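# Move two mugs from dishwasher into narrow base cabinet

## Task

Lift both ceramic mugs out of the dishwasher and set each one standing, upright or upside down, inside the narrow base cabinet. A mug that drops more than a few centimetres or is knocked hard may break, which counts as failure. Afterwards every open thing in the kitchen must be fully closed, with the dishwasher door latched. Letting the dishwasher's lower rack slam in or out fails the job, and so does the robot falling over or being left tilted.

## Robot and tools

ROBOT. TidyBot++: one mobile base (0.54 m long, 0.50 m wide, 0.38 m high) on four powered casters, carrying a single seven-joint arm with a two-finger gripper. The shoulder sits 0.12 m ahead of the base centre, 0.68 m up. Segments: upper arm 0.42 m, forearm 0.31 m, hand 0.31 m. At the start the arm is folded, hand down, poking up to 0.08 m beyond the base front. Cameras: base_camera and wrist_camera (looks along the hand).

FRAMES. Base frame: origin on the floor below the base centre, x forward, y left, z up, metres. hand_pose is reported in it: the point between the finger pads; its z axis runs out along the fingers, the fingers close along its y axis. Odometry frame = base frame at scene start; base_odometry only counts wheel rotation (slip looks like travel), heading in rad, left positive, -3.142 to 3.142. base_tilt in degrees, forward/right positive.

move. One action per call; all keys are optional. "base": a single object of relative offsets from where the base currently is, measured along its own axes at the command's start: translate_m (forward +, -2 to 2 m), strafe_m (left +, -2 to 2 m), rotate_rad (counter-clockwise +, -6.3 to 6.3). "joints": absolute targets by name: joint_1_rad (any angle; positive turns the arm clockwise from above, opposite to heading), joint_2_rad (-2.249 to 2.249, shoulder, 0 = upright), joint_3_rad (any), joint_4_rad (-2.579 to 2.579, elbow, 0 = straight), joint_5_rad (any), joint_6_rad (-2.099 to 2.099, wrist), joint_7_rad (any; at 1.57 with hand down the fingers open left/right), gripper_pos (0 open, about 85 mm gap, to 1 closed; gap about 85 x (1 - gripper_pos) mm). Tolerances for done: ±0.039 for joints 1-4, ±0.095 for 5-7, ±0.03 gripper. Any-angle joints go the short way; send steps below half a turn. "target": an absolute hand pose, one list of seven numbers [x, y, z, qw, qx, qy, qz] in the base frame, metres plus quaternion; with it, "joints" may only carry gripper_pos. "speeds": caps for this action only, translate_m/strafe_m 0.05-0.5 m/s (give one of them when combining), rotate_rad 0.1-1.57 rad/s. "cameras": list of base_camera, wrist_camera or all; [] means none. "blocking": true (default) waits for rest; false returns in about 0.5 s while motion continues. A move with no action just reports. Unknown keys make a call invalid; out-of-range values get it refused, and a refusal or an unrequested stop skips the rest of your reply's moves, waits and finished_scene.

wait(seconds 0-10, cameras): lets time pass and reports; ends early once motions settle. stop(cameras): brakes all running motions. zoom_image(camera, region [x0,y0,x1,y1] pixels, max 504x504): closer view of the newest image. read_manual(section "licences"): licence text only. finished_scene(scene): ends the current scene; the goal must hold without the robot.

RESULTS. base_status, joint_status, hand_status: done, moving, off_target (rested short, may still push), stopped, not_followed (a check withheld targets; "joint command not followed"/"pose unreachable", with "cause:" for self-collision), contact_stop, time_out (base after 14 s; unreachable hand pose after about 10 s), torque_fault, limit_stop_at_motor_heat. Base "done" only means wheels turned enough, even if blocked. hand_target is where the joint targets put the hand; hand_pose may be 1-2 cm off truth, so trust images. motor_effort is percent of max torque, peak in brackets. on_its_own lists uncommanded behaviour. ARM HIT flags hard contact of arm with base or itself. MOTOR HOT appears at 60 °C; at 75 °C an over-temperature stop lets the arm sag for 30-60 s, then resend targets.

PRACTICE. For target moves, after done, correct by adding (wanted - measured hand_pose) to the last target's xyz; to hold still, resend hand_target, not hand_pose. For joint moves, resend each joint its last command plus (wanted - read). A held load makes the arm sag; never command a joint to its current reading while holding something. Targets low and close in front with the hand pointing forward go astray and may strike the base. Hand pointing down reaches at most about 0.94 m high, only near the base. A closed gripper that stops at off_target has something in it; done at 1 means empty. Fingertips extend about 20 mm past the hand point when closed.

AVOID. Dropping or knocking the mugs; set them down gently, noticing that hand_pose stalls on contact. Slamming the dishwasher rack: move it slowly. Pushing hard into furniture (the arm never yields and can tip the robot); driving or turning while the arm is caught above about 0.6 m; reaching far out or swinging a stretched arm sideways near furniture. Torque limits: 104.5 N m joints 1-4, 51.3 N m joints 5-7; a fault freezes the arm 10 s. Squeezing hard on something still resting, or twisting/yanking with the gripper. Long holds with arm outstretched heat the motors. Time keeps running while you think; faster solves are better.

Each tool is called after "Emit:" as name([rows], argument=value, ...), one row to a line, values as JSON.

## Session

Emit:
move()

Scene clock: 0.00 s.
base_odometry: x=+0.000 y=+0.000 heading=+0.000
base_tilt: forward=+0.5 right=-0.2
base_status: not commanded
joint_positions: joint_1_rad=-0.017 joint_2_rad=-0.304 joint_3_rad=+3.150 joint_4_rad=-2.531 joint_5_rad=-0.040 joint_6_rad=-0.854 joint_7_rad=+1.571 gripper_pos=+0.000
joint_status: not commanded
motor_effort: joint_1_rad=-1 joint_2_rad=-2 joint_3_rad=+2 joint_4_rad=+14 joint_5_rad=+0 joint_6_rad=+0 joint_7_rad=+0
hand_pose: x=+0.2614 y=+0.0122 z=+0.5810 quat_wxyz=(-0.017, +0.999, -0.009, +0.030) (m; base frame)
hand_target: x=+0.2602 y=+0.0122 z=+0.5804 quat_wxyz=(-0.017, +0.999, -0.009, +0.029) (m; base frame)
hand_status: not commanded
pictures: base_camera, wrist_camera
Images, in order (width x height): base_camera 644x364, wrist_camera 644x476.

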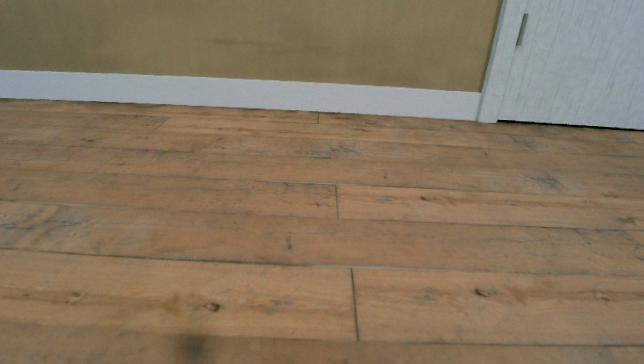

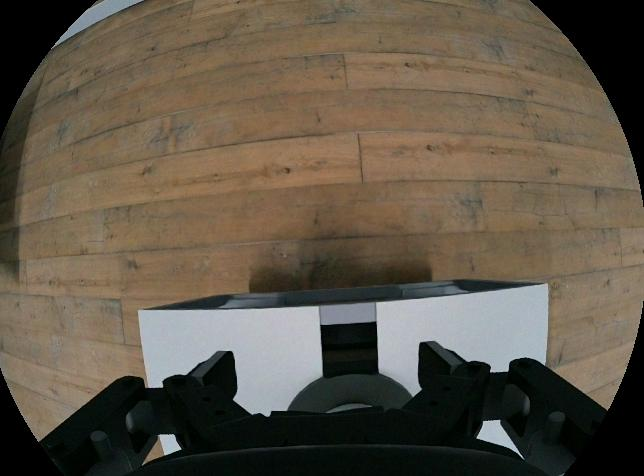

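Scene 1 done. Look around in scene 2.

Emit:
move(joints={"joint_1_rad": 0.0, "joint_2_rad": -0.31, "joint_3_rad": 3.1416, "joint_4_rad": -2.45, "joint_5_rad": 0.0, "joint_6_rad": 0.2, "joint_7_rad": 1.58, "gripper_pos": 1}, cameras=["wrist_camera"])

Emit:
move(base={"rotate_rad": 1.1}, cameras=["wrist_camera"])

Emit:
move(base={"rotate_rad": 1.1}, cameras=["wrist_camera"])

Emit:
move(base={"rotate_rad": 1.1}, cameras=["wrist_camera"])

Emit:
move(base={"rotate_rad": 1.1}, cameras=["wrist_camera"])

Emit:
move(base={"rotate_rad": 1.0}, cameras=["wrist_camera"])

Scene clock: 5.50 s.
move: done
base_odometry: x=+0.000 y=+0.000 heading=+0.000
base_tilt: forward=+0.4 right=-0.2
base_status: not commanded
joint_positions: joint_1_rad=-0.014 joint_2_rad=-0.304 joint_3_rad=+3.150 joint_4_rad=-2.444 joint_5_rad=-0.040 joint_6_rad=+0.151 joint_7_rad=+1.571 gripper_pos=+0.999
joint_status: all done
motor_effort: joint_1_rad=-1(2) joint_2_rad=-8(8) joint_3_rad=+1(2) joint_4_rad=+18(19) joint_5_rad=+0(1) joint_6_rad=+7(7) joint_7_rad=+0(1)
hand_pose: x=+0.5425 y=+0.0015 z=+0.7875 quat_wxyz=(-0.011, +0.838, -0.017, +0.545) (m; base frame)
hand_target: x=+0.5458 y=+0.0013 z=+0.8007 quat_wxyz=(+0.003, +0.825, +0.004, +0.565) (m; base frame)
hand_status: not commanded
pictures: wrist_camera
Images, in order (width x height): wrist_camera 644x476.

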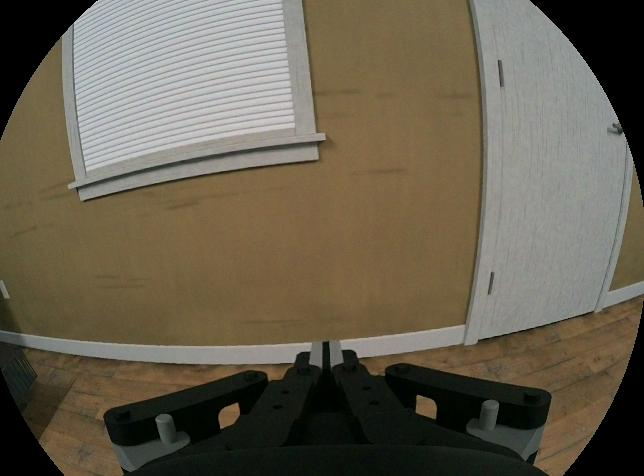

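Scene clock: 7.47 s.
move: done
base_odometry: x=+0.000 y=+0.000 heading=+1.099
base_tilt: forward=+0.5 right=-0.2
base_status: done
joint_positions: joint_1_rad=-0.009 joint_2_rad=-0.304 joint_3_rad=+3.148 joint_4_rad=-2.444 joint_5_rad=-0.040 joint_6_rad=+0.153 joint_7_rad=+1.571 gripper_pos=+0.999
joint_status: not commanded
motor_effort: joint_1_rad=-1(2) joint_2_rad=-8(9) joint_3_rad=+1(3) joint_4_rad=+18(19) joint_5_rad=+0(1) joint_6_rad=+7(8) joint_7_rad=+0(1)
hand_pose: x=+0.5427 y=+0.0005 z=+0.7880 quat_wxyz=(-0.010, +0.838, -0.018, +0.546) (m; base frame)
hand_target: x=+0.5458 y=+0.0013 z=+0.8007 quat_wxyz=(+0.003, +0.825, +0.004, +0.565) (m; base frame)
hand_status: not commanded
pictures: wrist_camera
Images, in order (width x height): wrist_camera 644x476.

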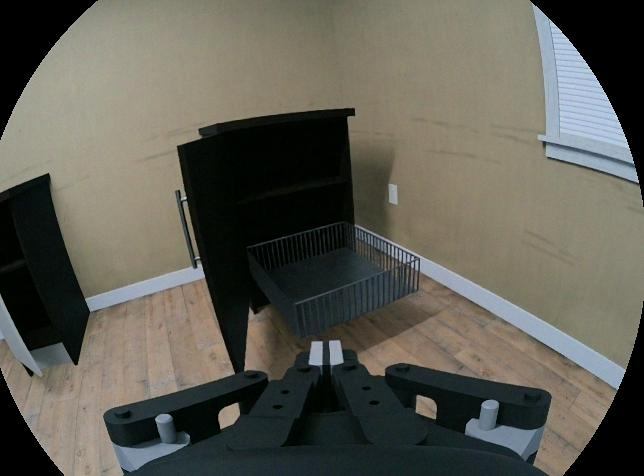

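Scene clock: 9.43 s.
move: done
base_odometry: x=+0.000 y=+0.000 heading=+2.199
base_tilt: forward=+0.4 right=-0.2
base_status: done
joint_positions: joint_1_rad=-0.007 joint_2_rad=-0.304 joint_3_rad=+3.147 joint_4_rad=-2.444 joint_5_rad=-0.040 joint_6_rad=+0.153 joint_7_rad=+1.571 gripper_pos=+0.999
joint_status: not commanded
motor_effort: joint_1_rad=-1(2) joint_2_rad=-8(9) joint_3_rad=+1(3) joint_4_rad=+18(19) joint_5_rad=+0(1) joint_6_rad=+7(8) joint_7_rad=+0(1)
hand_pose: x=+0.5427 y=+0.0002 z=+0.7881 quat_wxyz=(-0.009, +0.838, -0.018, +0.546) (m; base frame)
hand_target: x=+0.5458 y=+0.0013 z=+0.8007 quat_wxyz=(+0.003, +0.825, +0.004, +0.565) (m; base frame)
hand_status: not commanded
pictures: wrist_camera
Images, in order (width x height): wrist_camera 644x476.

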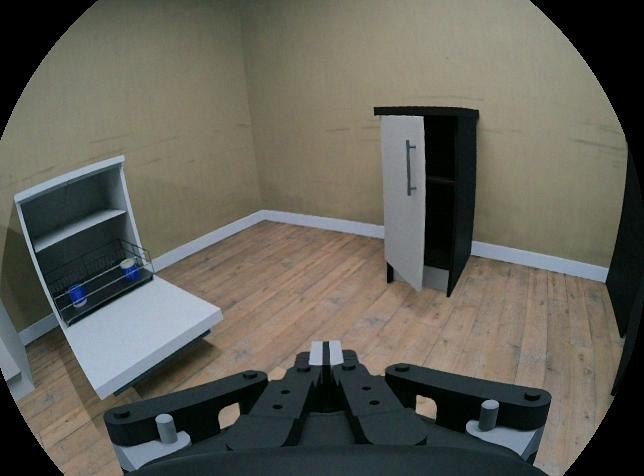

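Scene clock: 11.40 s.
move: done
base_odometry: x=+0.000 y=+0.000 heading=-2.985
base_tilt: forward=+0.5 right=-0.2
base_status: done
joint_positions: joint_1_rad=-0.006 joint_2_rad=-0.304 joint_3_rad=+3.146 joint_4_rad=-2.444 joint_5_rad=-0.040 joint_6_rad=+0.153 joint_7_rad=+1.571 gripper_pos=+0.999
joint_status: not commanded
motor_effort: joint_1_rad=-1(2) joint_2_rad=-8(9) joint_3_rad=+1(3) joint_4_rad=+18(19) joint_5_rad=+0(1) joint_6_rad=+7(7) joint_7_rad=+0(1)
hand_pose: x=+0.5428 y=+0.0001 z=+0.7881 quat_wxyz=(-0.009, +0.838, -0.018, +0.546) (m; base frame)
hand_target: x=+0.5458 y=+0.0013 z=+0.8007 quat_wxyz=(+0.003, +0.825, +0.004, +0.565) (m; base frame)
hand_status: not commanded
pictures: wrist_camera
Images, in order (width x height): wrist_camera 644x476.

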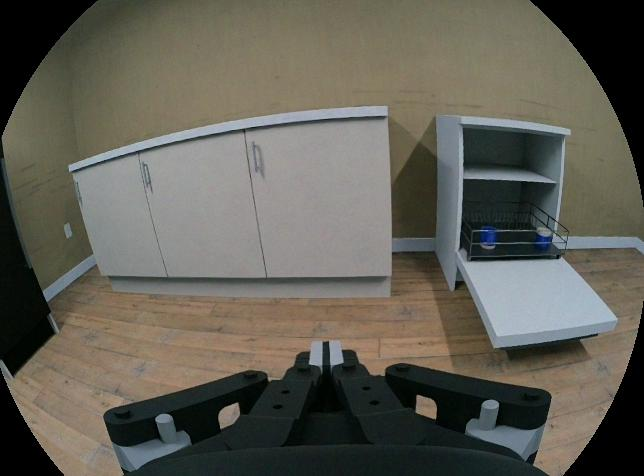

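Scene clock: 13.37 s.
move: done
base_odometry: x=+0.000 y=+0.000 heading=-1.885
base_tilt: forward=+0.5 right=-0.2
base_status: done
joint_positions: joint_1_rad=-0.006 joint_2_rad=-0.304 joint_3_rad=+3.145 joint_4_rad=-2.444 joint_5_rad=-0.040 joint_6_rad=+0.153 joint_7_rad=+1.571 gripper_pos=+0.999
joint_status: not commanded
motor_effort: joint_1_rad=-1(2) joint_2_rad=-8(9) joint_3_rad=+1(3) joint_4_rad=+19(19) joint_5_rad=+0(1) joint_6_rad=+7(7) joint_7_rad=+0(1)
hand_pose: x=+0.5428 y=+0.0002 z=+0.7882 quat_wxyz=(-0.009, +0.838, -0.018, +0.546) (m; base frame)
hand_target: x=+0.5458 y=+0.0013 z=+0.8007 quat_wxyz=(+0.003, +0.825, +0.004, +0.565) (m; base frame)
hand_status: not commanded
pictures: wrist_camera
Images, in order (width x height): wrist_camera 644x476.

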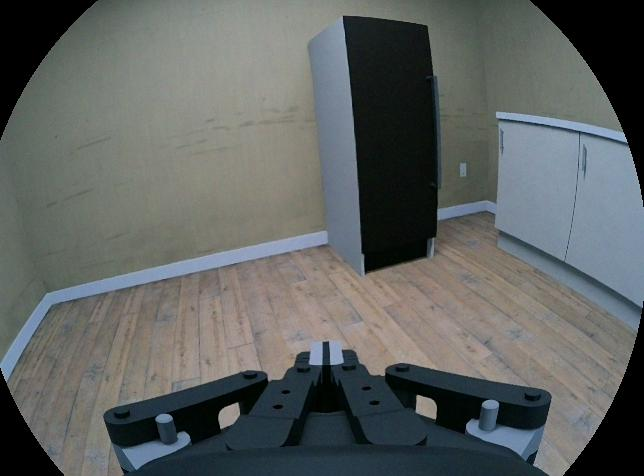

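Scene clock: 15.27 s.
move: done
base_odometry: x=+0.000 y=+0.000 heading=-0.886
base_tilt: forward=+0.5 right=-0.2
base_status: done
joint_positions: joint_1_rad=-0.005 joint_2_rad=-0.304 joint_3_rad=+3.145 joint_4_rad=-2.444 joint_5_rad=-0.040 joint_6_rad=+0.153 joint_7_rad=+1.571 gripper_pos=+0.999
joint_status: not commanded
motor_effort: joint_1_rad=-1(3) joint_2_rad=-9(9) joint_3_rad=+1(3) joint_4_rad=+18(19) joint_5_rad=+0(1) joint_6_rad=+7(8) joint_7_rad=+0(1)
hand_pose: x=+0.5428 y=+0.0002 z=+0.7882 quat_wxyz=(-0.009, +0.838, -0.018, +0.546) (m; base frame)
hand_target: x=+0.5458 y=+0.0013 z=+0.8007 quat_wxyz=(+0.003, +0.825, +0.004, +0.565) (m; base frame)
hand_status: not commanded
pictures: wrist_camera
Images, in order (width x height): wrist_camera 644x476.

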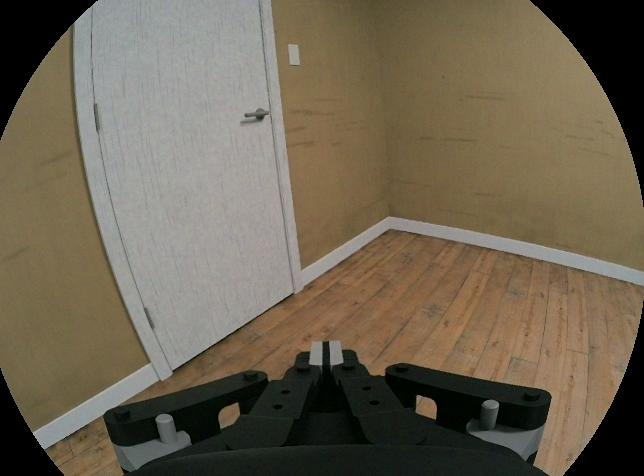

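Emit:
move(base={"rotate_rad": 2.292})

Scene clock: 32.10 s.
move: done
base_odometry: x=+0.000 y=+0.000 heading=+1.406
base_tilt: forward=+0.5 right=-0.2
base_status: done
joint_positions: joint_1_rad=-0.005 joint_2_rad=-0.304 joint_3_rad=+3.145 joint_4_rad=-2.444 joint_5_rad=-0.040 joint_6_rad=+0.154 joint_7_rad=+1.571 gripper_pos=+0.999
joint_status: not commanded
motor_effort: joint_1_rad=-1(3) joint_2_rad=-8(9) joint_3_rad=+2(3) joint_4_rad=+18(19) joint_5_rad=+0(1) joint_6_rad=+7(7) joint_7_rad=+0(1)
hand_pose: x=+0.5428 y=+0.0001 z=+0.7883 quat_wxyz=(-0.009, +0.837, -0.018, +0.546) (m; base frame)
hand_target: x=+0.5458 y=+0.0013 z=+0.8007 quat_wxyz=(+0.003, +0.825, +0.004, +0.565) (m; base frame)
hand_status: not commanded
pictures: base_camera, wrist_camera
Images, in order (width x height): base_camera 644x364, wrist_camera 644x476.

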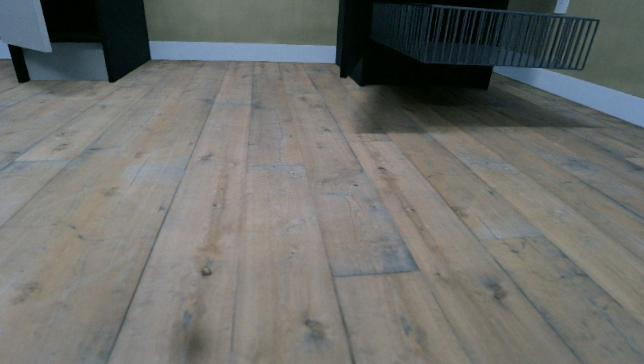

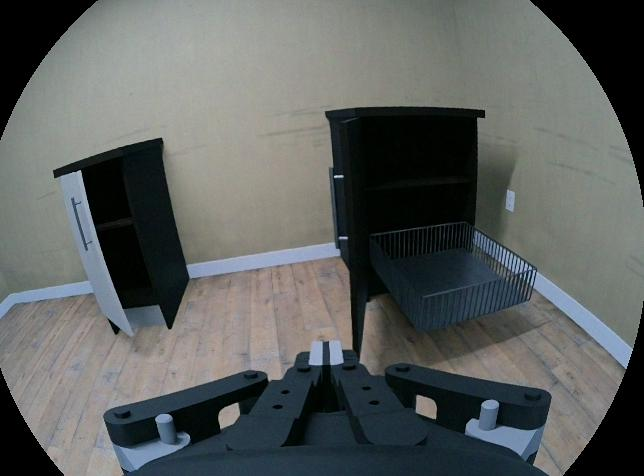

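Emit:
move(base={"strafe_m": -0.55}, joints={"joint_2_rad": 1.16, "joint_4_rad": -1.77, "joint_6_rad": 0.25})

Scene clock: 46.03 s.
move: done
base_odometry: x=+0.543 y=-0.090 heading=+1.406
base_tilt: forward=+0.5 right=-0.2
base_status: done
joint_positions: joint_1_rad=+0.000 joint_2_rad=+1.143 joint_3_rad=+3.145 joint_4_rad=-1.781 joint_5_rad=-0.040 joint_6_rad=+0.201 joint_7_rad=+1.571 gripper_pos=+0.999
joint_status: all done
motor_effort: joint_1_rad=-1(3) joint_2_rad=-40(42) joint_3_rad=+0(4) joint_4_rad=+5(19) joint_5_rad=+1(1) joint_6_rad=+3(8) joint_7_rad=+0(1)
hand_pose: x=+0.6961 y=-0.0032 z=+0.2648 quat_wxyz=(+0.001, +0.978, -0.020, +0.208) (m; base frame)
hand_target: x=+0.7094 y=+0.0013 z=+0.2638 quat_wxyz=(+0.001, +0.973, +0.004, +0.229) (m; base frame)
hand_status: not commanded
pictures: base_camera, wrist_camera
Images, in order (width x height): base_camera 644x364, wrist_camera 644x476.

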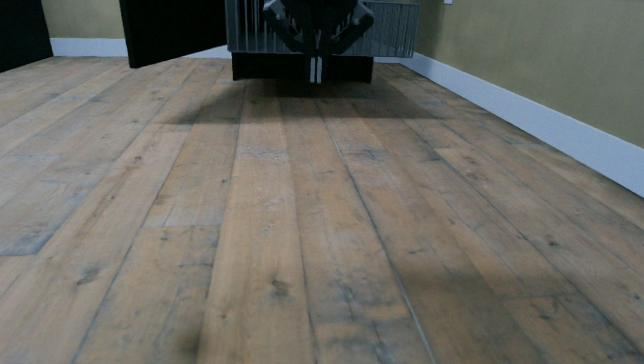

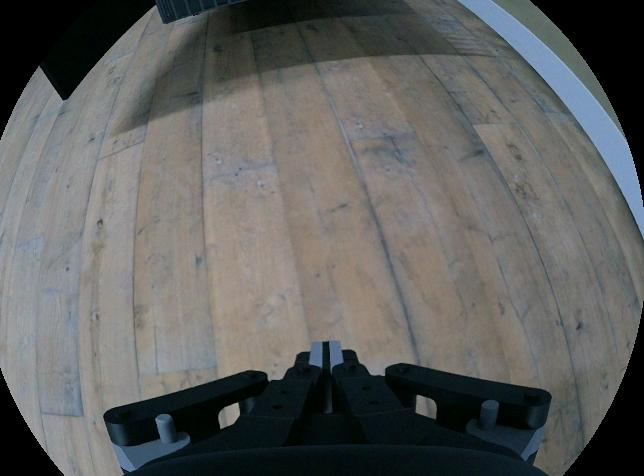

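Emit:
move(base={"translate_m": 0.48}, speeds={"translate_m": 0.25})

Scene clock: 51.73 s.
move: done
base_odometry: x=+0.622 y=+0.383 heading=+1.406
base_tilt: forward=+0.5 right=-0.2
base_status: done
joint_positions: joint_1_rad=+0.000 joint_2_rad=+1.144 joint_3_rad=+3.145 joint_4_rad=-1.773 joint_5_rad=-0.040 joint_6_rad=+0.206 joint_7_rad=+1.571 gripper_pos=+0.999
joint_status: not commanded
motor_effort: joint_1_rad=-1(2) joint_2_rad=-40(41) joint_3_rad=+1(1) joint_4_rad=+6(7) joint_5_rad=+0(1) joint_6_rad=+3(4) joint_7_rad=-1(1)
hand_pose: x=+0.7021 y=-0.0032 z=+0.2668 quat_wxyz=(+0.001, +0.977, -0.020, +0.214) (m; base frame)
hand_target: x=+0.7094 y=+0.0013 z=+0.2638 quat_wxyz=(+0.001, +0.973, +0.004, +0.229) (m; base frame)
hand_status: not commanded
pictures: base_camera, wrist_camera
Images, in order (width x height): base_camera 644x364, wrist_camera 644x476.

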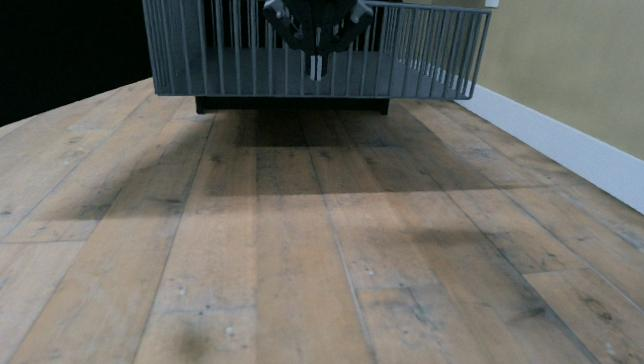

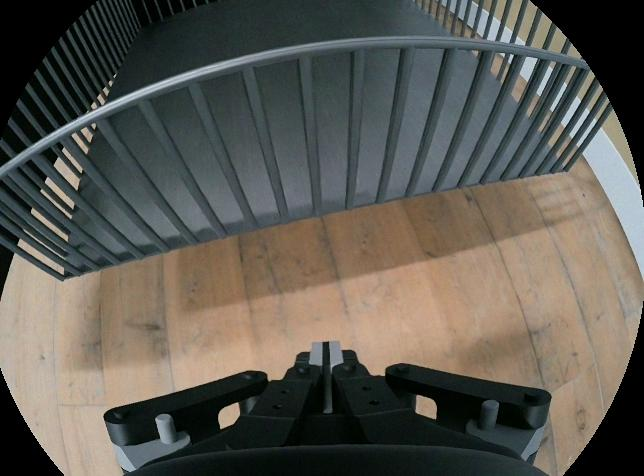

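Emit:
move(base={"translate_m": 0.15}, speeds={"translate_m": 0.08})

Scene clock: 57.10 s.
move: done
base_odometry: x=+0.646 y=+0.531 heading=+1.406
base_tilt: forward=+0.5 right=-0.3
base_status: done
joint_positions: joint_1_rad=-0.001 joint_2_rad=+1.151 joint_3_rad=+3.143 joint_4_rad=-1.782 joint_5_rad=-0.040 joint_6_rad=+0.206 joint_7_rad=+1.571 gripper_pos=+0.999
joint_status: not commanded
motor_effort: joint_1_rad=+0(3) joint_2_rad=-42(43) joint_3_rad=+1(3) joint_4_rad=+7(12) joint_5_rad=+0(1) joint_6_rad=+5(7) joint_7_rad=+0(1)
hand_pose: x=+0.6935 y=-0.0017 z=+0.2606 quat_wxyz=(+0.001, +0.978, -0.020, +0.205) (m; base frame)
hand_target: x=+0.7094 y=+0.0013 z=+0.2638 quat_wxyz=(+0.001, +0.973, +0.004, +0.229) (m; base frame)
hand_status: not commanded
pictures: base_camera, wrist_camera
Images, in order (width x height): base_camera 644x364, wrist_camera 644x476.

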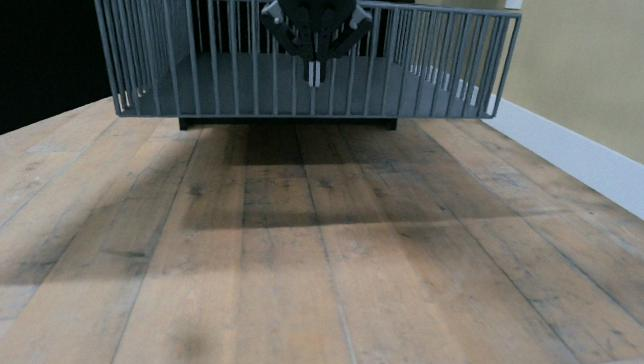

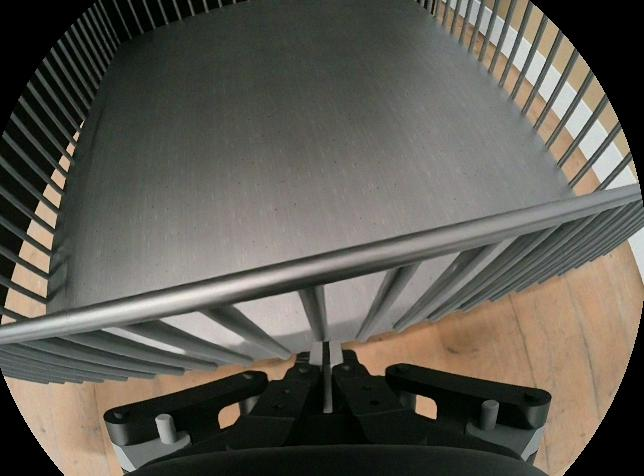

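Emit:
move(base={"translate_m": 0.2}, speeds={"translate_m": 0.08})

Scene clock: 61.53 s.
move: done
base_odometry: x=+0.679 y=+0.729 heading=+1.405
base_tilt: forward=+0.5 right=-0.2
base_status: done
joint_positions: joint_1_rad=-0.012 joint_2_rad=+1.156 joint_3_rad=+3.132 joint_4_rad=-1.787 joint_5_rad=-0.040 joint_6_rad=+0.206 joint_7_rad=+1.571 gripper_pos=+0.999
joint_status: not commanded
motor_effort: joint_1_rad=+4(4) joint_2_rad=-42(45) joint_3_rad=+6(6) joint_4_rad=+8(15) joint_5_rad=-1(1) joint_6_rad=+5(10) joint_7_rad=+0(1)
hand_pose: x=+0.6885 y=+0.0117 z=+0.2572 quat_wxyz=(-0.006, +0.980, -0.013, +0.201) (m; base frame)
hand_target: x=+0.7094 y=+0.0013 z=+0.2638 quat_wxyz=(+0.001, +0.973, +0.004, +0.229) (m; base frame)
hand_status: not commanded
pictures: base_camera, wrist_camera
Images, in order (width x height): base_camera 644x364, wrist_camera 644x476.

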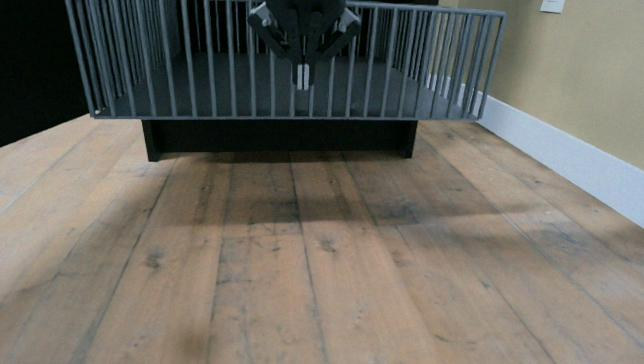

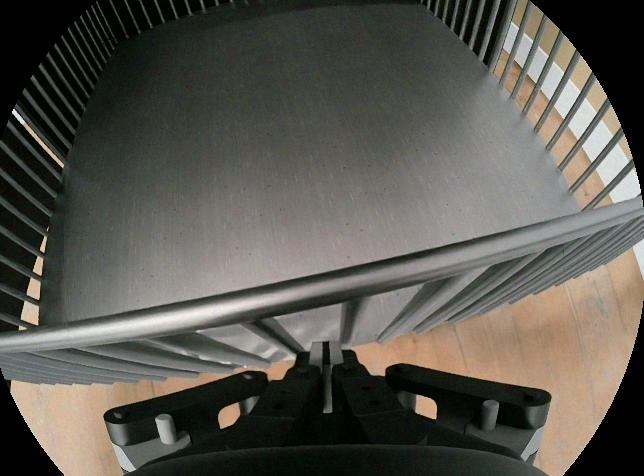

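Emit:
move(base={"translate_m": 0.13, "strafe_m": 0.014}, speeds={"translate_m": 0.08})

Scene clock: 65.93 s.
move: done
base_odometry: x=+0.687 y=+0.860 heading=+1.405
base_tilt: forward=+0.5 right=-0.2
base_status: done
joint_positions: joint_1_rad=-0.016 joint_2_rad=+1.159 joint_3_rad=+3.128 joint_4_rad=-1.788 joint_5_rad=-0.040 joint_6_rad=+0.206 joint_7_rad=+1.571 gripper_pos=+0.999
joint_status: not commanded
motor_effort: joint_1_rad=+4(5) joint_2_rad=-40(45) joint_3_rad=+5(7) joint_4_rad=+7(12) joint_5_rad=+0(1) joint_6_rad=+5(7) joint_7_rad=+0(1)
hand_pose: x=+0.6868 y=+0.0162 z=+0.2556 quat_wxyz=(-0.008, +0.980, -0.011, +0.199) (m; base frame)
hand_target: x=+0.7094 y=+0.0013 z=+0.2638 quat_wxyz=(+0.001, +0.973, +0.004, +0.229) (m; base frame)
hand_status: not commanded
pictures: base_camera, wrist_camera
Images, in order (width x height): base_camera 644x364, wrist_camera 644x476.

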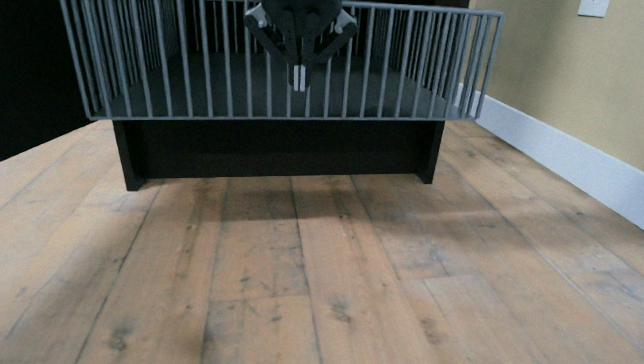

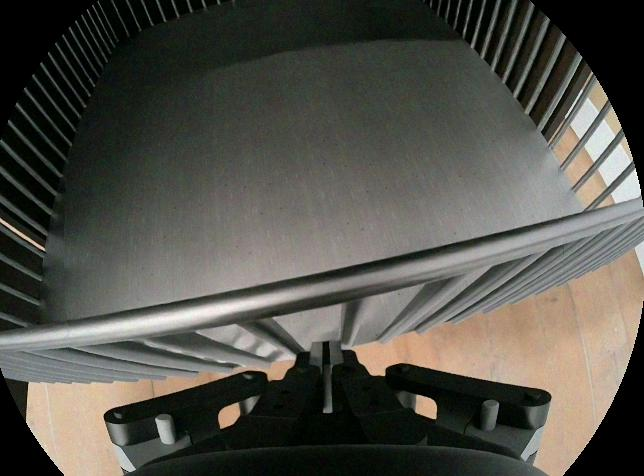

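Emit:
move(base={"translate_m": 0.1, "strafe_m": 0.01}, speeds={"translate_m": 0.06})

Scene clock: 69.83 s.
move: done
base_odometry: x=+0.694 y=+0.960 heading=+1.405
base_tilt: forward=+0.5 right=-0.2
base_status: done
joint_positions: joint_1_rad=-0.019 joint_2_rad=+1.160 joint_3_rad=+3.124 joint_4_rad=-1.789 joint_5_rad=-0.040 joint_6_rad=+0.206 joint_7_rad=+1.571 gripper_pos=+0.999
joint_status: not commanded
motor_effort: joint_1_rad=+6(6) joint_2_rad=-40(45) joint_3_rad=+7(8) joint_4_rad=+7(11) joint_5_rad=-1(1) joint_6_rad=+5(8) joint_7_rad=+0(1)
hand_pose: x=+0.6852 y=+0.0202 z=+0.2547 quat_wxyz=(-0.010, +0.980, -0.009, +0.198) (m; base frame)
hand_target: x=+0.7094 y=+0.0013 z=+0.2638 quat_wxyz=(+0.001, +0.973, +0.004, +0.229) (m; base frame)
hand_status: not commanded
pictures: base_camera, wrist_camera
Images, in order (width x height): base_camera 644x364, wrist_camera 644x476.

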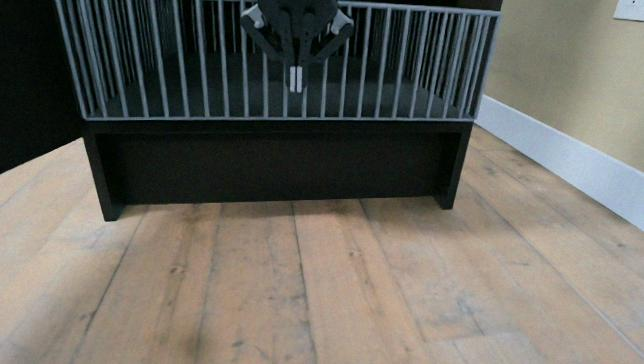

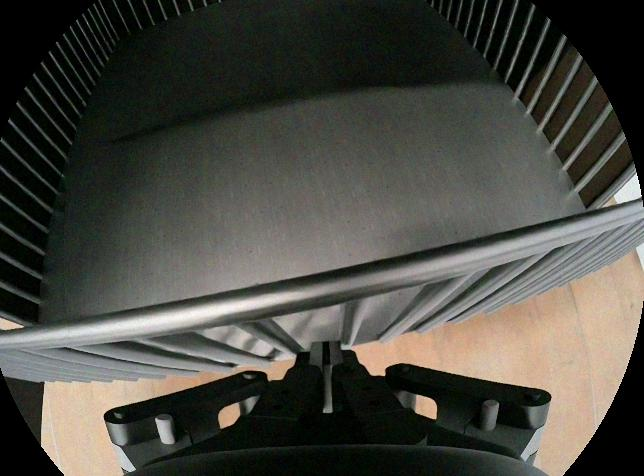

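Emit:
move(base={"translate_m": 0.08, "strafe_m": 0.008}, speeds={"translate_m": 0.06})

Scene clock: 75.60 s.
move: done
base_odometry: x=+0.699 y=+1.040 heading=+1.405
base_tilt: forward=+0.5 right=-0.3
base_status: done
joint_positions: joint_1_rad=-0.020 joint_2_rad=+1.161 joint_3_rad=+3.122 joint_4_rad=-1.815 joint_5_rad=-0.040 joint_6_rad=+0.205 joint_7_rad=+1.571 gripper_pos=+0.999
joint_status: not commanded
motor_effort: joint_1_rad=+2(7) joint_2_rad=-41(43) joint_3_rad=+3(8) joint_4_rad=+13(20) joint_5_rad=+0(2) joint_6_rad=+9(13) joint_7_rad=-1(1)
hand_pose: x=+0.6692 y=+0.0217 z=+0.2497 quat_wxyz=(-0.011, +0.983, -0.008, +0.184) (m; base frame)
hand_target: x=+0.7094 y=+0.0013 z=+0.2638 quat_wxyz=(+0.001, +0.973, +0.004, +0.229) (m; base frame)
hand_status: not commanded
pictures: base_camera, wrist_camera
Images, in order (width x height): base_camera 644x364, wrist_camera 644x476.

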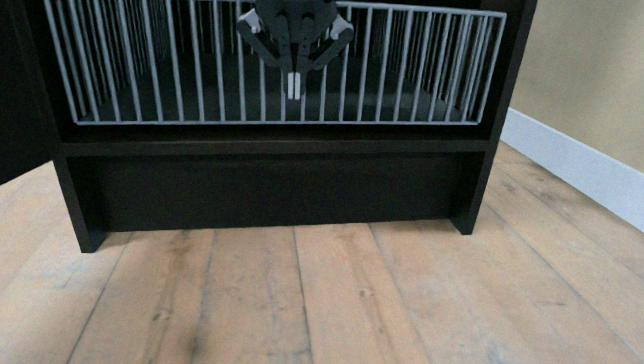

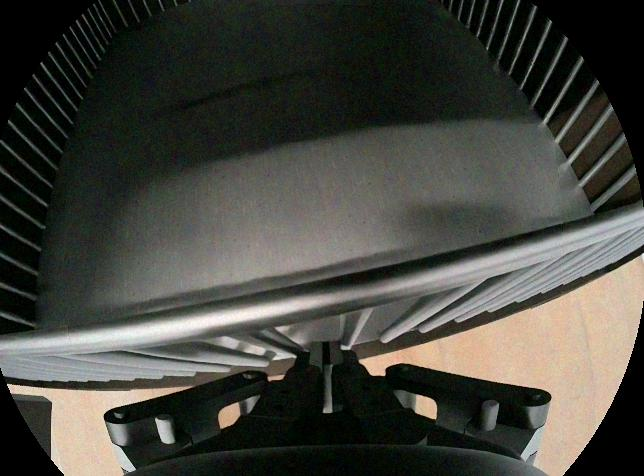

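Emit:
move(base={"translate_m": 0.03}, speeds={"translate_m": 0.06})

Scene clock: 78.63 s.
move: done
base_odometry: x=+0.704 y=+1.070 heading=+1.405
base_tilt: forward=+0.5 right=-0.2
base_status: done
joint_positions: joint_1_rad=-0.019 joint_2_rad=+1.161 joint_3_rad=+3.122 joint_4_rad=-1.855 joint_5_rad=-0.040 joint_6_rad=+0.192 joint_7_rad=+1.571 gripper_pos=+0.999
joint_status: not commanded
motor_effort: joint_1_rad=+3(5) joint_2_rad=-41(43) joint_3_rad=+5(7) joint_4_rad=+20(23) joint_5_rad=-1(1) joint_6_rad=+14(16) joint_7_rad=-1(1)
hand_pose: x=+0.6407 y=+0.0210 z=+0.2419 quat_wxyz=(-0.010, +0.987, -0.008, +0.157) (m; base frame)
hand_target: x=+0.7094 y=+0.0013 z=+0.2638 quat_wxyz=(+0.001, +0.973, +0.004, +0.229) (m; base frame)
hand_status: not commanded
pictures: base_camera, wrist_camera
Images, in order (width x height): base_camera 644x364, wrist_camera 644x476.

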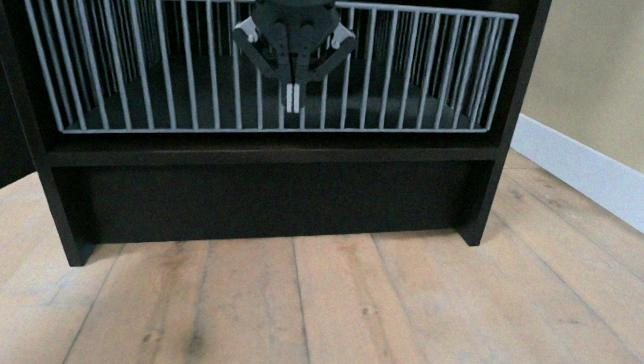

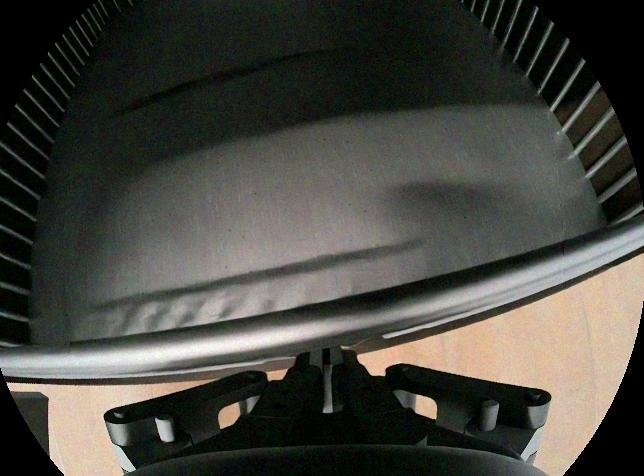

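Emit:
move(base={"translate_m": -0.2}, speeds={"translate_m": 0.1})

Scene clock: 86.63 s.
move: done
base_odometry: x=+0.671 y=+0.872 heading=+1.405
base_tilt: forward=+0.5 right=-0.1
base_status: done
joint_positions: joint_1_rad=-0.008 joint_2_rad=+1.168 joint_3_rad=+3.128 joint_4_rad=-1.773 joint_5_rad=-0.040 joint_6_rad=+0.218 joint_7_rad=+1.571 gripper_pos=+0.999
joint_status: not commanded
motor_effort: joint_1_rad=-1(4) joint_2_rad=-40(46) joint_3_rad=+0(6) joint_4_rad=+5(20) joint_5_rad=+0(1) joint_6_rad=+3(14) joint_7_rad=+0(1)
hand_pose: x=+0.6951 y=+0.0122 z=+0.2544 quat_wxyz=(-0.008, +0.978, -0.015, +0.208) (m; base frame)
hand_target: x=+0.7094 y=+0.0013 z=+0.2638 quat_wxyz=(+0.001, +0.973, +0.004, +0.229) (m; base frame)
hand_status: not commanded
pictures: base_camera, wrist_camera
Images, in order (width x height): base_camera 644x364, wrist_camera 644x476.

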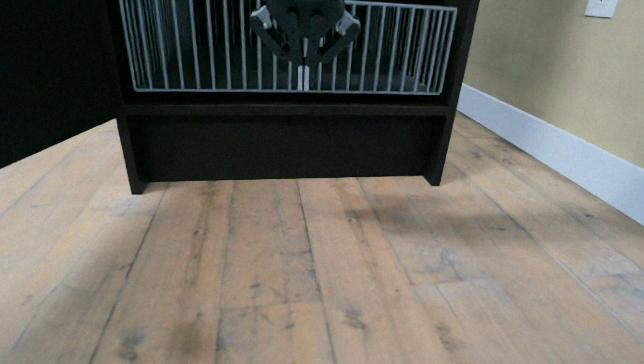

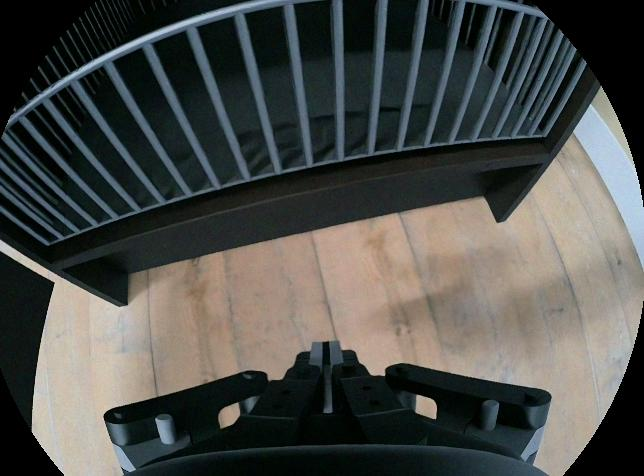

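Emit:
move(base={"translate_m": -0.4, "rotate_rad": 0.06}, joints={"joint_1_rad": 0.0, "joint_2_rad": -0.31, "joint_3_rad": 3.1416, "joint_4_rad": -2.4, "joint_5_rad": 0.04, "joint_6_rad": 0.3})

Emit:
move(base={"strafe_m": 0.85})

Scene clock: 99.27 s.
move: done
base_odometry: x=+0.605 y=+0.478 heading=+1.466
base_tilt: forward=+0.5 right=-0.2
base_status: done
joint_positions: joint_1_rad=-0.005 joint_2_rad=-0.292 joint_3_rad=+3.134 joint_4_rad=-2.377 joint_5_rad=-0.032 joint_6_rad=+0.250 joint_7_rad=+1.571 gripper_pos=+0.999
joint_status: all done
motor_effort: joint_1_rad=-1(5) joint_2_rad=-9(42) joint_3_rad=+1(2) joint_4_rad=+19(20) joint_5_rad=+1(1) joint_6_rad=+8(8) joint_7_rad=+0(1)
hand_pose: x=+0.5721 y=+0.0053 z=+0.8490 quat_wxyz=(-0.009, +0.794, -0.009, +0.608) (m; base frame)
hand_target: x=+0.5674 y=+0.0050 z=+0.8588 quat_wxyz=(+0.010, +0.780, +0.022, +0.625) (m; base frame)
hand_status: not commanded
pictures: base_camera, wrist_camera
Images, in order (width x height): base_camera 644x364, wrist_camera 644x476.

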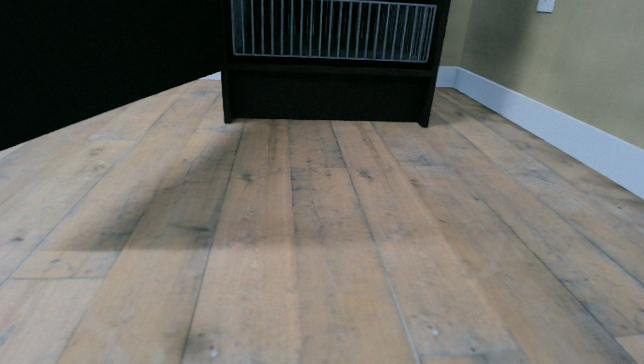

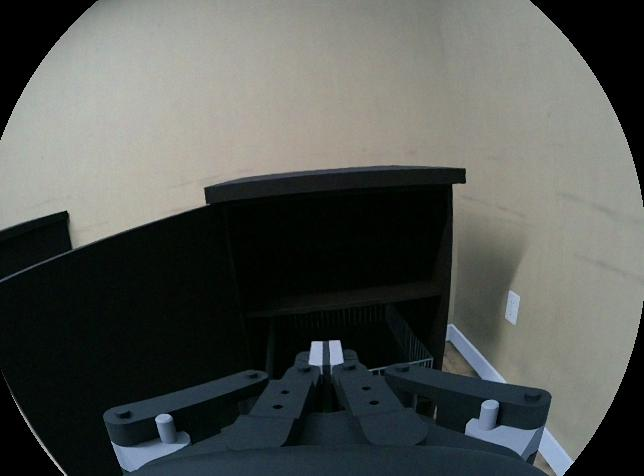

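Scene clock: 102.33 s.
move: done
base_odometry: x=-0.241 y=+0.567 heading=+1.466
base_tilt: forward=+0.5 right=-0.2
base_status: done
joint_positions: joint_1_rad=-0.005 joint_2_rad=-0.292 joint_3_rad=+3.134 joint_4_rad=-2.377 joint_5_rad=-0.030 joint_6_rad=+0.252 joint_7_rad=+1.571 gripper_pos=+0.999
joint_status: not commanded
motor_effort: joint_1_rad=-1(2) joint_2_rad=-9(10) joint_3_rad=+1(3) joint_4_rad=+19(20) joint_5_rad=+1(1) joint_6_rad=+7(8) joint_7_rad=+0(1)
hand_pose: x=+0.5721 y=+0.0052 z=+0.8493 quat_wxyz=(-0.009, +0.794, -0.008, +0.608) (m; base frame)
hand_target: x=+0.5674 y=+0.0050 z=+0.8588 quat_wxyz=(+0.010, +0.780, +0.022, +0.625) (m; base frame)
hand_status: not commanded
pictures: base_camera, wrist_camera
Images, in order (width x height): base_camera 644x364, wrist_camera 644x476.

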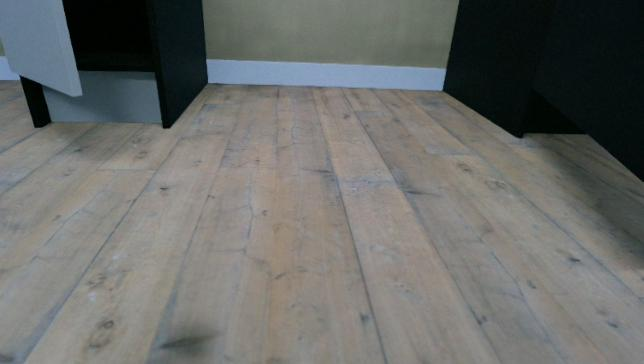

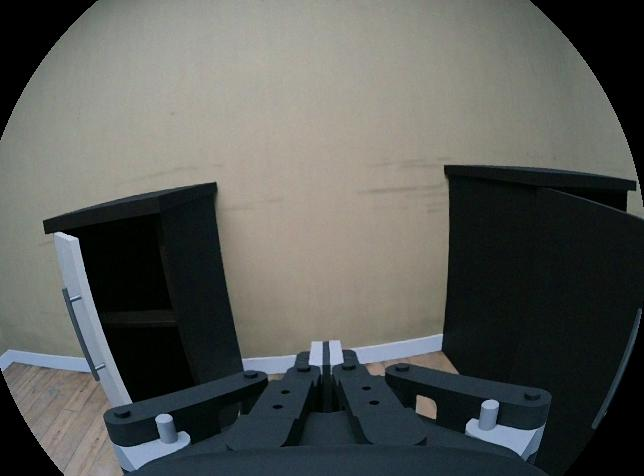

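Emit:
move(joints={"joint_2_rad": 0.85, "joint_4_rad": -2.21, "joint_6_rad": 1.17})

Emit:
move(base={"strafe_m": -0.55}, speeds={"strafe_m": 0.15})

Scene clock: 109.60 s.
move: done
base_odometry: x=-0.241 y=+0.567 heading=+1.466
base_tilt: forward=+0.5 right=-0.2
base_status: not commanded
joint_positions: joint_1_rad=-0.005 joint_2_rad=+0.831 joint_3_rad=+3.134 joint_4_rad=-2.221 joint_5_rad=-0.030 joint_6_rad=+1.120 joint_7_rad=+1.571 gripper_pos=+0.999
joint_status: all done
motor_effort: joint_1_rad=-1(1) joint_2_rad=-34(36) joint_3_rad=+1(2) joint_4_rad=+6(21) joint_5_rad=+0(1) joint_6_rad=+7(8) joint_7_rad=+0(1)
hand_pose: x=+0.7490 y=+0.0004 z=+0.5423 quat_wxyz=(+0.002, +0.823, -0.010, +0.568) (m; base frame)
hand_target: x=+0.7561 y=+0.0128 z=+0.5485 quat_wxyz=(-0.008, +0.810, +0.021, +0.586) (m; base frame)
hand_status: not commanded
pictures: base_camera, wrist_camera
Images, in order (width x height): base_camera 644x364, wrist_camera 644x476.

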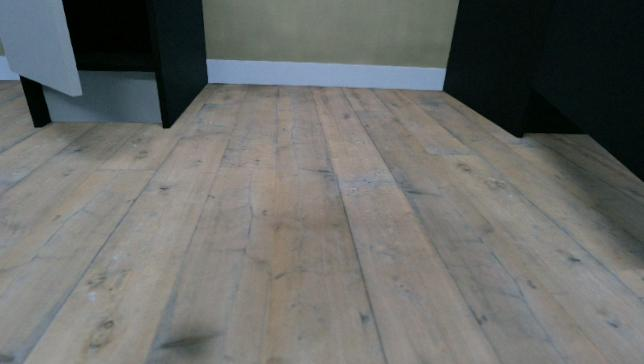

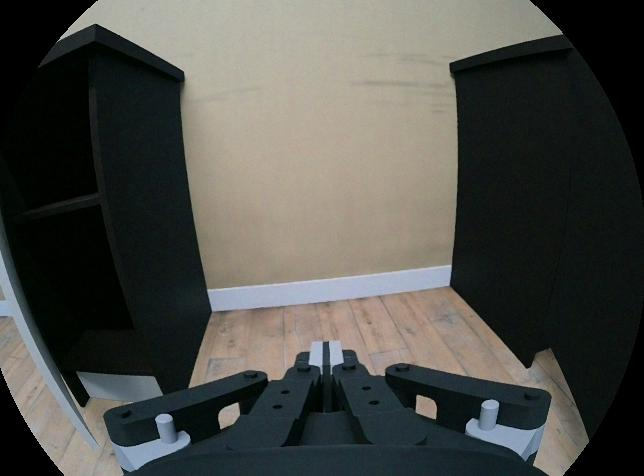

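Scene clock: 113.93 s.
move: done
base_odometry: x=+0.306 y=+0.509 heading=+1.466
base_tilt: forward=+0.5 right=-0.2
base_status: done
joint_positions: joint_1_rad=+0.001 joint_2_rad=+0.831 joint_3_rad=+3.134 joint_4_rad=-2.219 joint_5_rad=-0.018 joint_6_rad=+1.123 joint_7_rad=+1.571 gripper_pos=+0.999
joint_status: not commanded
motor_effort: joint_1_rad=-1(5) joint_2_rad=-34(35) joint_3_rad=+0(4) joint_4_rad=+6(7) joint_5_rad=+1(2) joint_6_rad=+7(8) joint_7_rad=+0(1)
hand_pose: x=+0.7500 y=+0.0001 z=+0.5436 quat_wxyz=(+0.001, +0.821, -0.007, +0.570) (m; base frame)
hand_target: x=+0.7561 y=+0.0128 z=+0.5485 quat_wxyz=(-0.008, +0.810, +0.021, +0.586) (m; base frame)
hand_status: not commanded
pictures: base_camera, wrist_camera
Images, in order (width x height): base_camera 644x364, wrist_camera 644x476.

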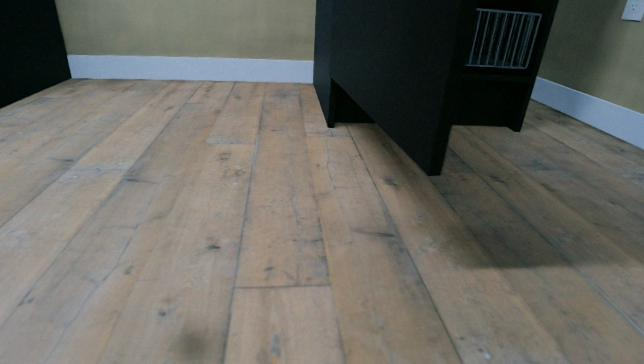

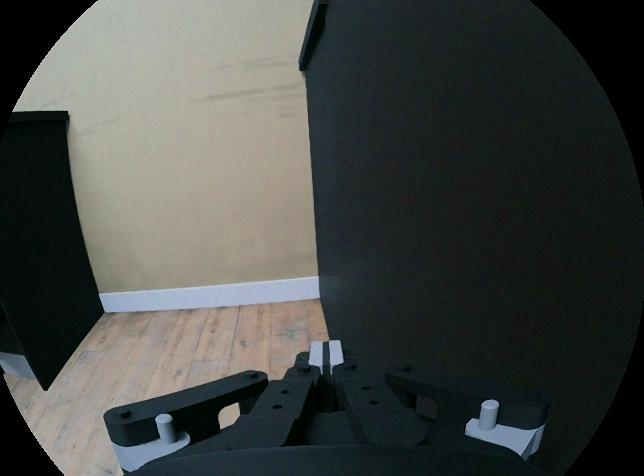

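Emit:
move(base={"strafe_m": -0.28}, speeds={"strafe_m": 0.12})

Scene clock: 118.23 s.
move: done
base_odometry: x=+0.585 y=+0.480 heading=+1.466
base_tilt: forward=+0.5 right=-0.1
base_status: done
joint_positions: joint_1_rad=+0.001 joint_2_rad=+0.831 joint_3_rad=+3.133 joint_4_rad=-2.219 joint_5_rad=-0.013 joint_6_rad=+1.123 joint_7_rad=+1.571 gripper_pos=+0.999
joint_status: not commanded
motor_effort: joint_1_rad=-1(4) joint_2_rad=-34(35) joint_3_rad=+0(5) joint_4_rad=+6(7) joint_5_rad=+0(3) joint_6_rad=+7(8) joint_7_rad=+0(1)
hand_pose: x=+0.7501 y=+0.0015 z=+0.5438 quat_wxyz=(+0.000, +0.821, -0.006, +0.571) (m; base frame)
hand_target: x=+0.7561 y=+0.0128 z=+0.5485 quat_wxyz=(-0.008, +0.810, +0.021, +0.586) (m; base frame)
hand_status: not commanded
pictures: base_camera, wrist_camera
Images, in order (width x height): base_camera 644x364, wrist_camera 644x476.

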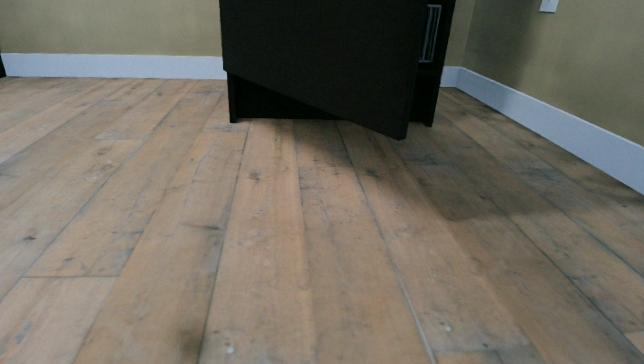

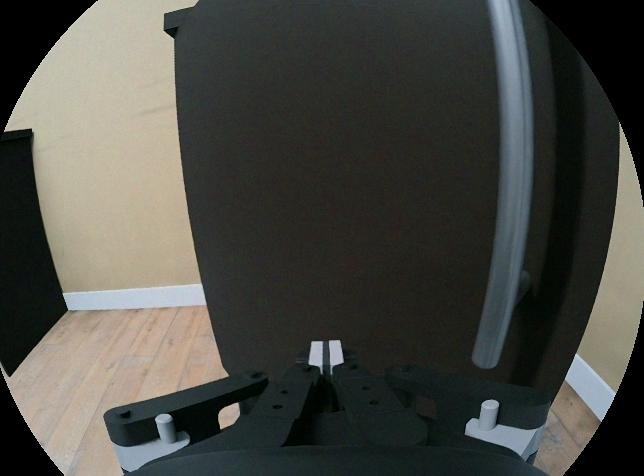

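Emit:
move(base={"translate_m": 0.27}, speeds={"translate_m": 0.12})

Emit:
move(base={"translate_m": 0.06}, speeds={"translate_m": 0.07})

Scene clock: 122.83 s.
move: done
base_odometry: x=+0.614 y=+0.748 heading=+1.465
base_tilt: forward=+0.5 right=-0.2
base_status: done
joint_positions: joint_1_rad=-0.003 joint_2_rad=+0.832 joint_3_rad=+3.133 joint_4_rad=-2.212 joint_5_rad=-0.009 joint_6_rad=+1.125 joint_7_rad=+1.571 gripper_pos=+0.999
joint_status: not commanded
motor_effort: joint_1_rad=-1(3) joint_2_rad=-34(36) joint_3_rad=+0(5) joint_4_rad=+6(12) joint_5_rad=+1(4) joint_6_rad=+7(10) joint_7_rad=+0(1)
hand_pose: x=+0.7531 y=+0.0054 z=+0.5461 quat_wxyz=(-0.003, +0.819, -0.002, +0.574) (m; base frame)
hand_target: x=+0.7561 y=+0.0128 z=+0.5485 quat_wxyz=(-0.008, +0.810, +0.021, +0.586) (m; base frame)
hand_status: not commanded
pictures: base_camera, wrist_camera
Images, in order (width x height): base_camera 644x364, wrist_camera 644x476.

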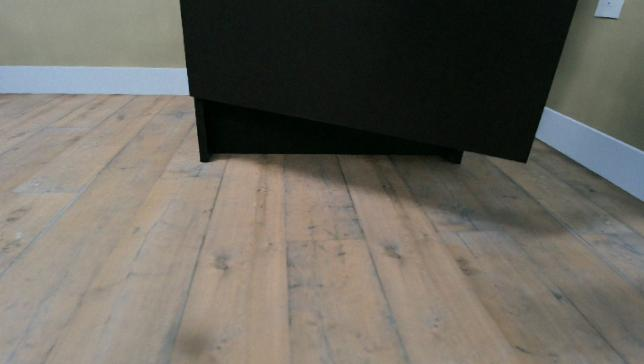

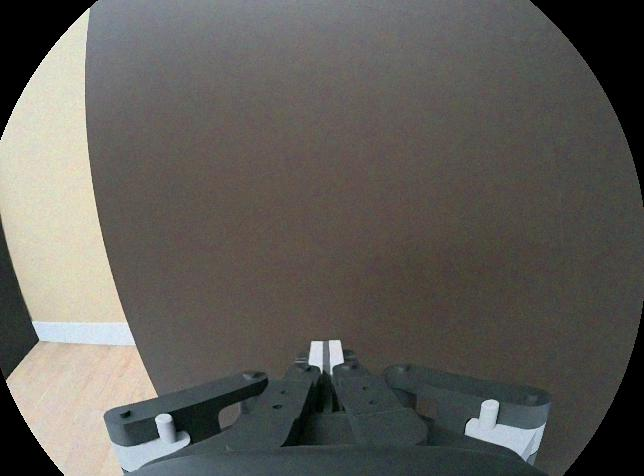

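Scene clock: 124.20 s.
move: done
base_odometry: x=+0.620 y=+0.808 heading=+1.464
base_tilt: forward=+0.5 right=-0.2
base_status: done
joint_positions: joint_1_rad=-0.003 joint_2_rad=+0.832 joint_3_rad=+3.133 joint_4_rad=-2.211 joint_5_rad=-0.009 joint_6_rad=+1.125 joint_7_rad=+1.571 gripper_pos=+0.999
joint_status: not commanded
motor_effort: joint_1_rad=-1(2) joint_2_rad=-34(35) joint_3_rad=+0(1) joint_4_rad=+6(8) joint_5_rad=+0(1) joint_6_rad=+7(8) joint_7_rad=+0(1)
hand_pose: x=+0.7534 y=+0.0054 z=+0.5462 quat_wxyz=(-0.003, +0.819, -0.002, +0.574) (m; base frame)
hand_target: x=+0.7561 y=+0.0128 z=+0.5485 quat_wxyz=(-0.008, +0.810, +0.021, +0.586) (m; base frame)
hand_status: not commanded
pictures: base_camera, wrist_camera
Images, in order (width x height): base_camera 644x364, wrist_camera 644x476.

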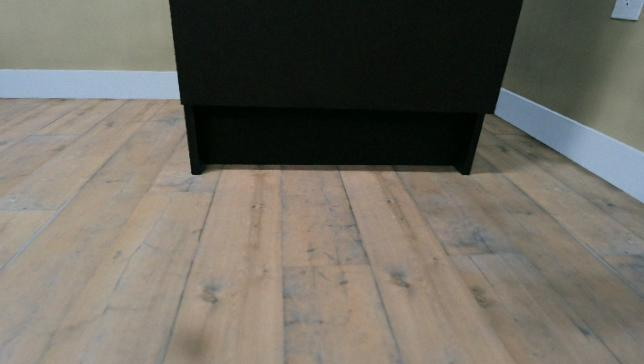

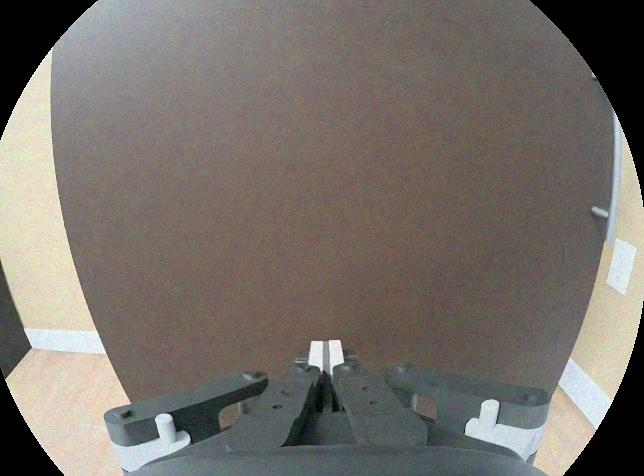

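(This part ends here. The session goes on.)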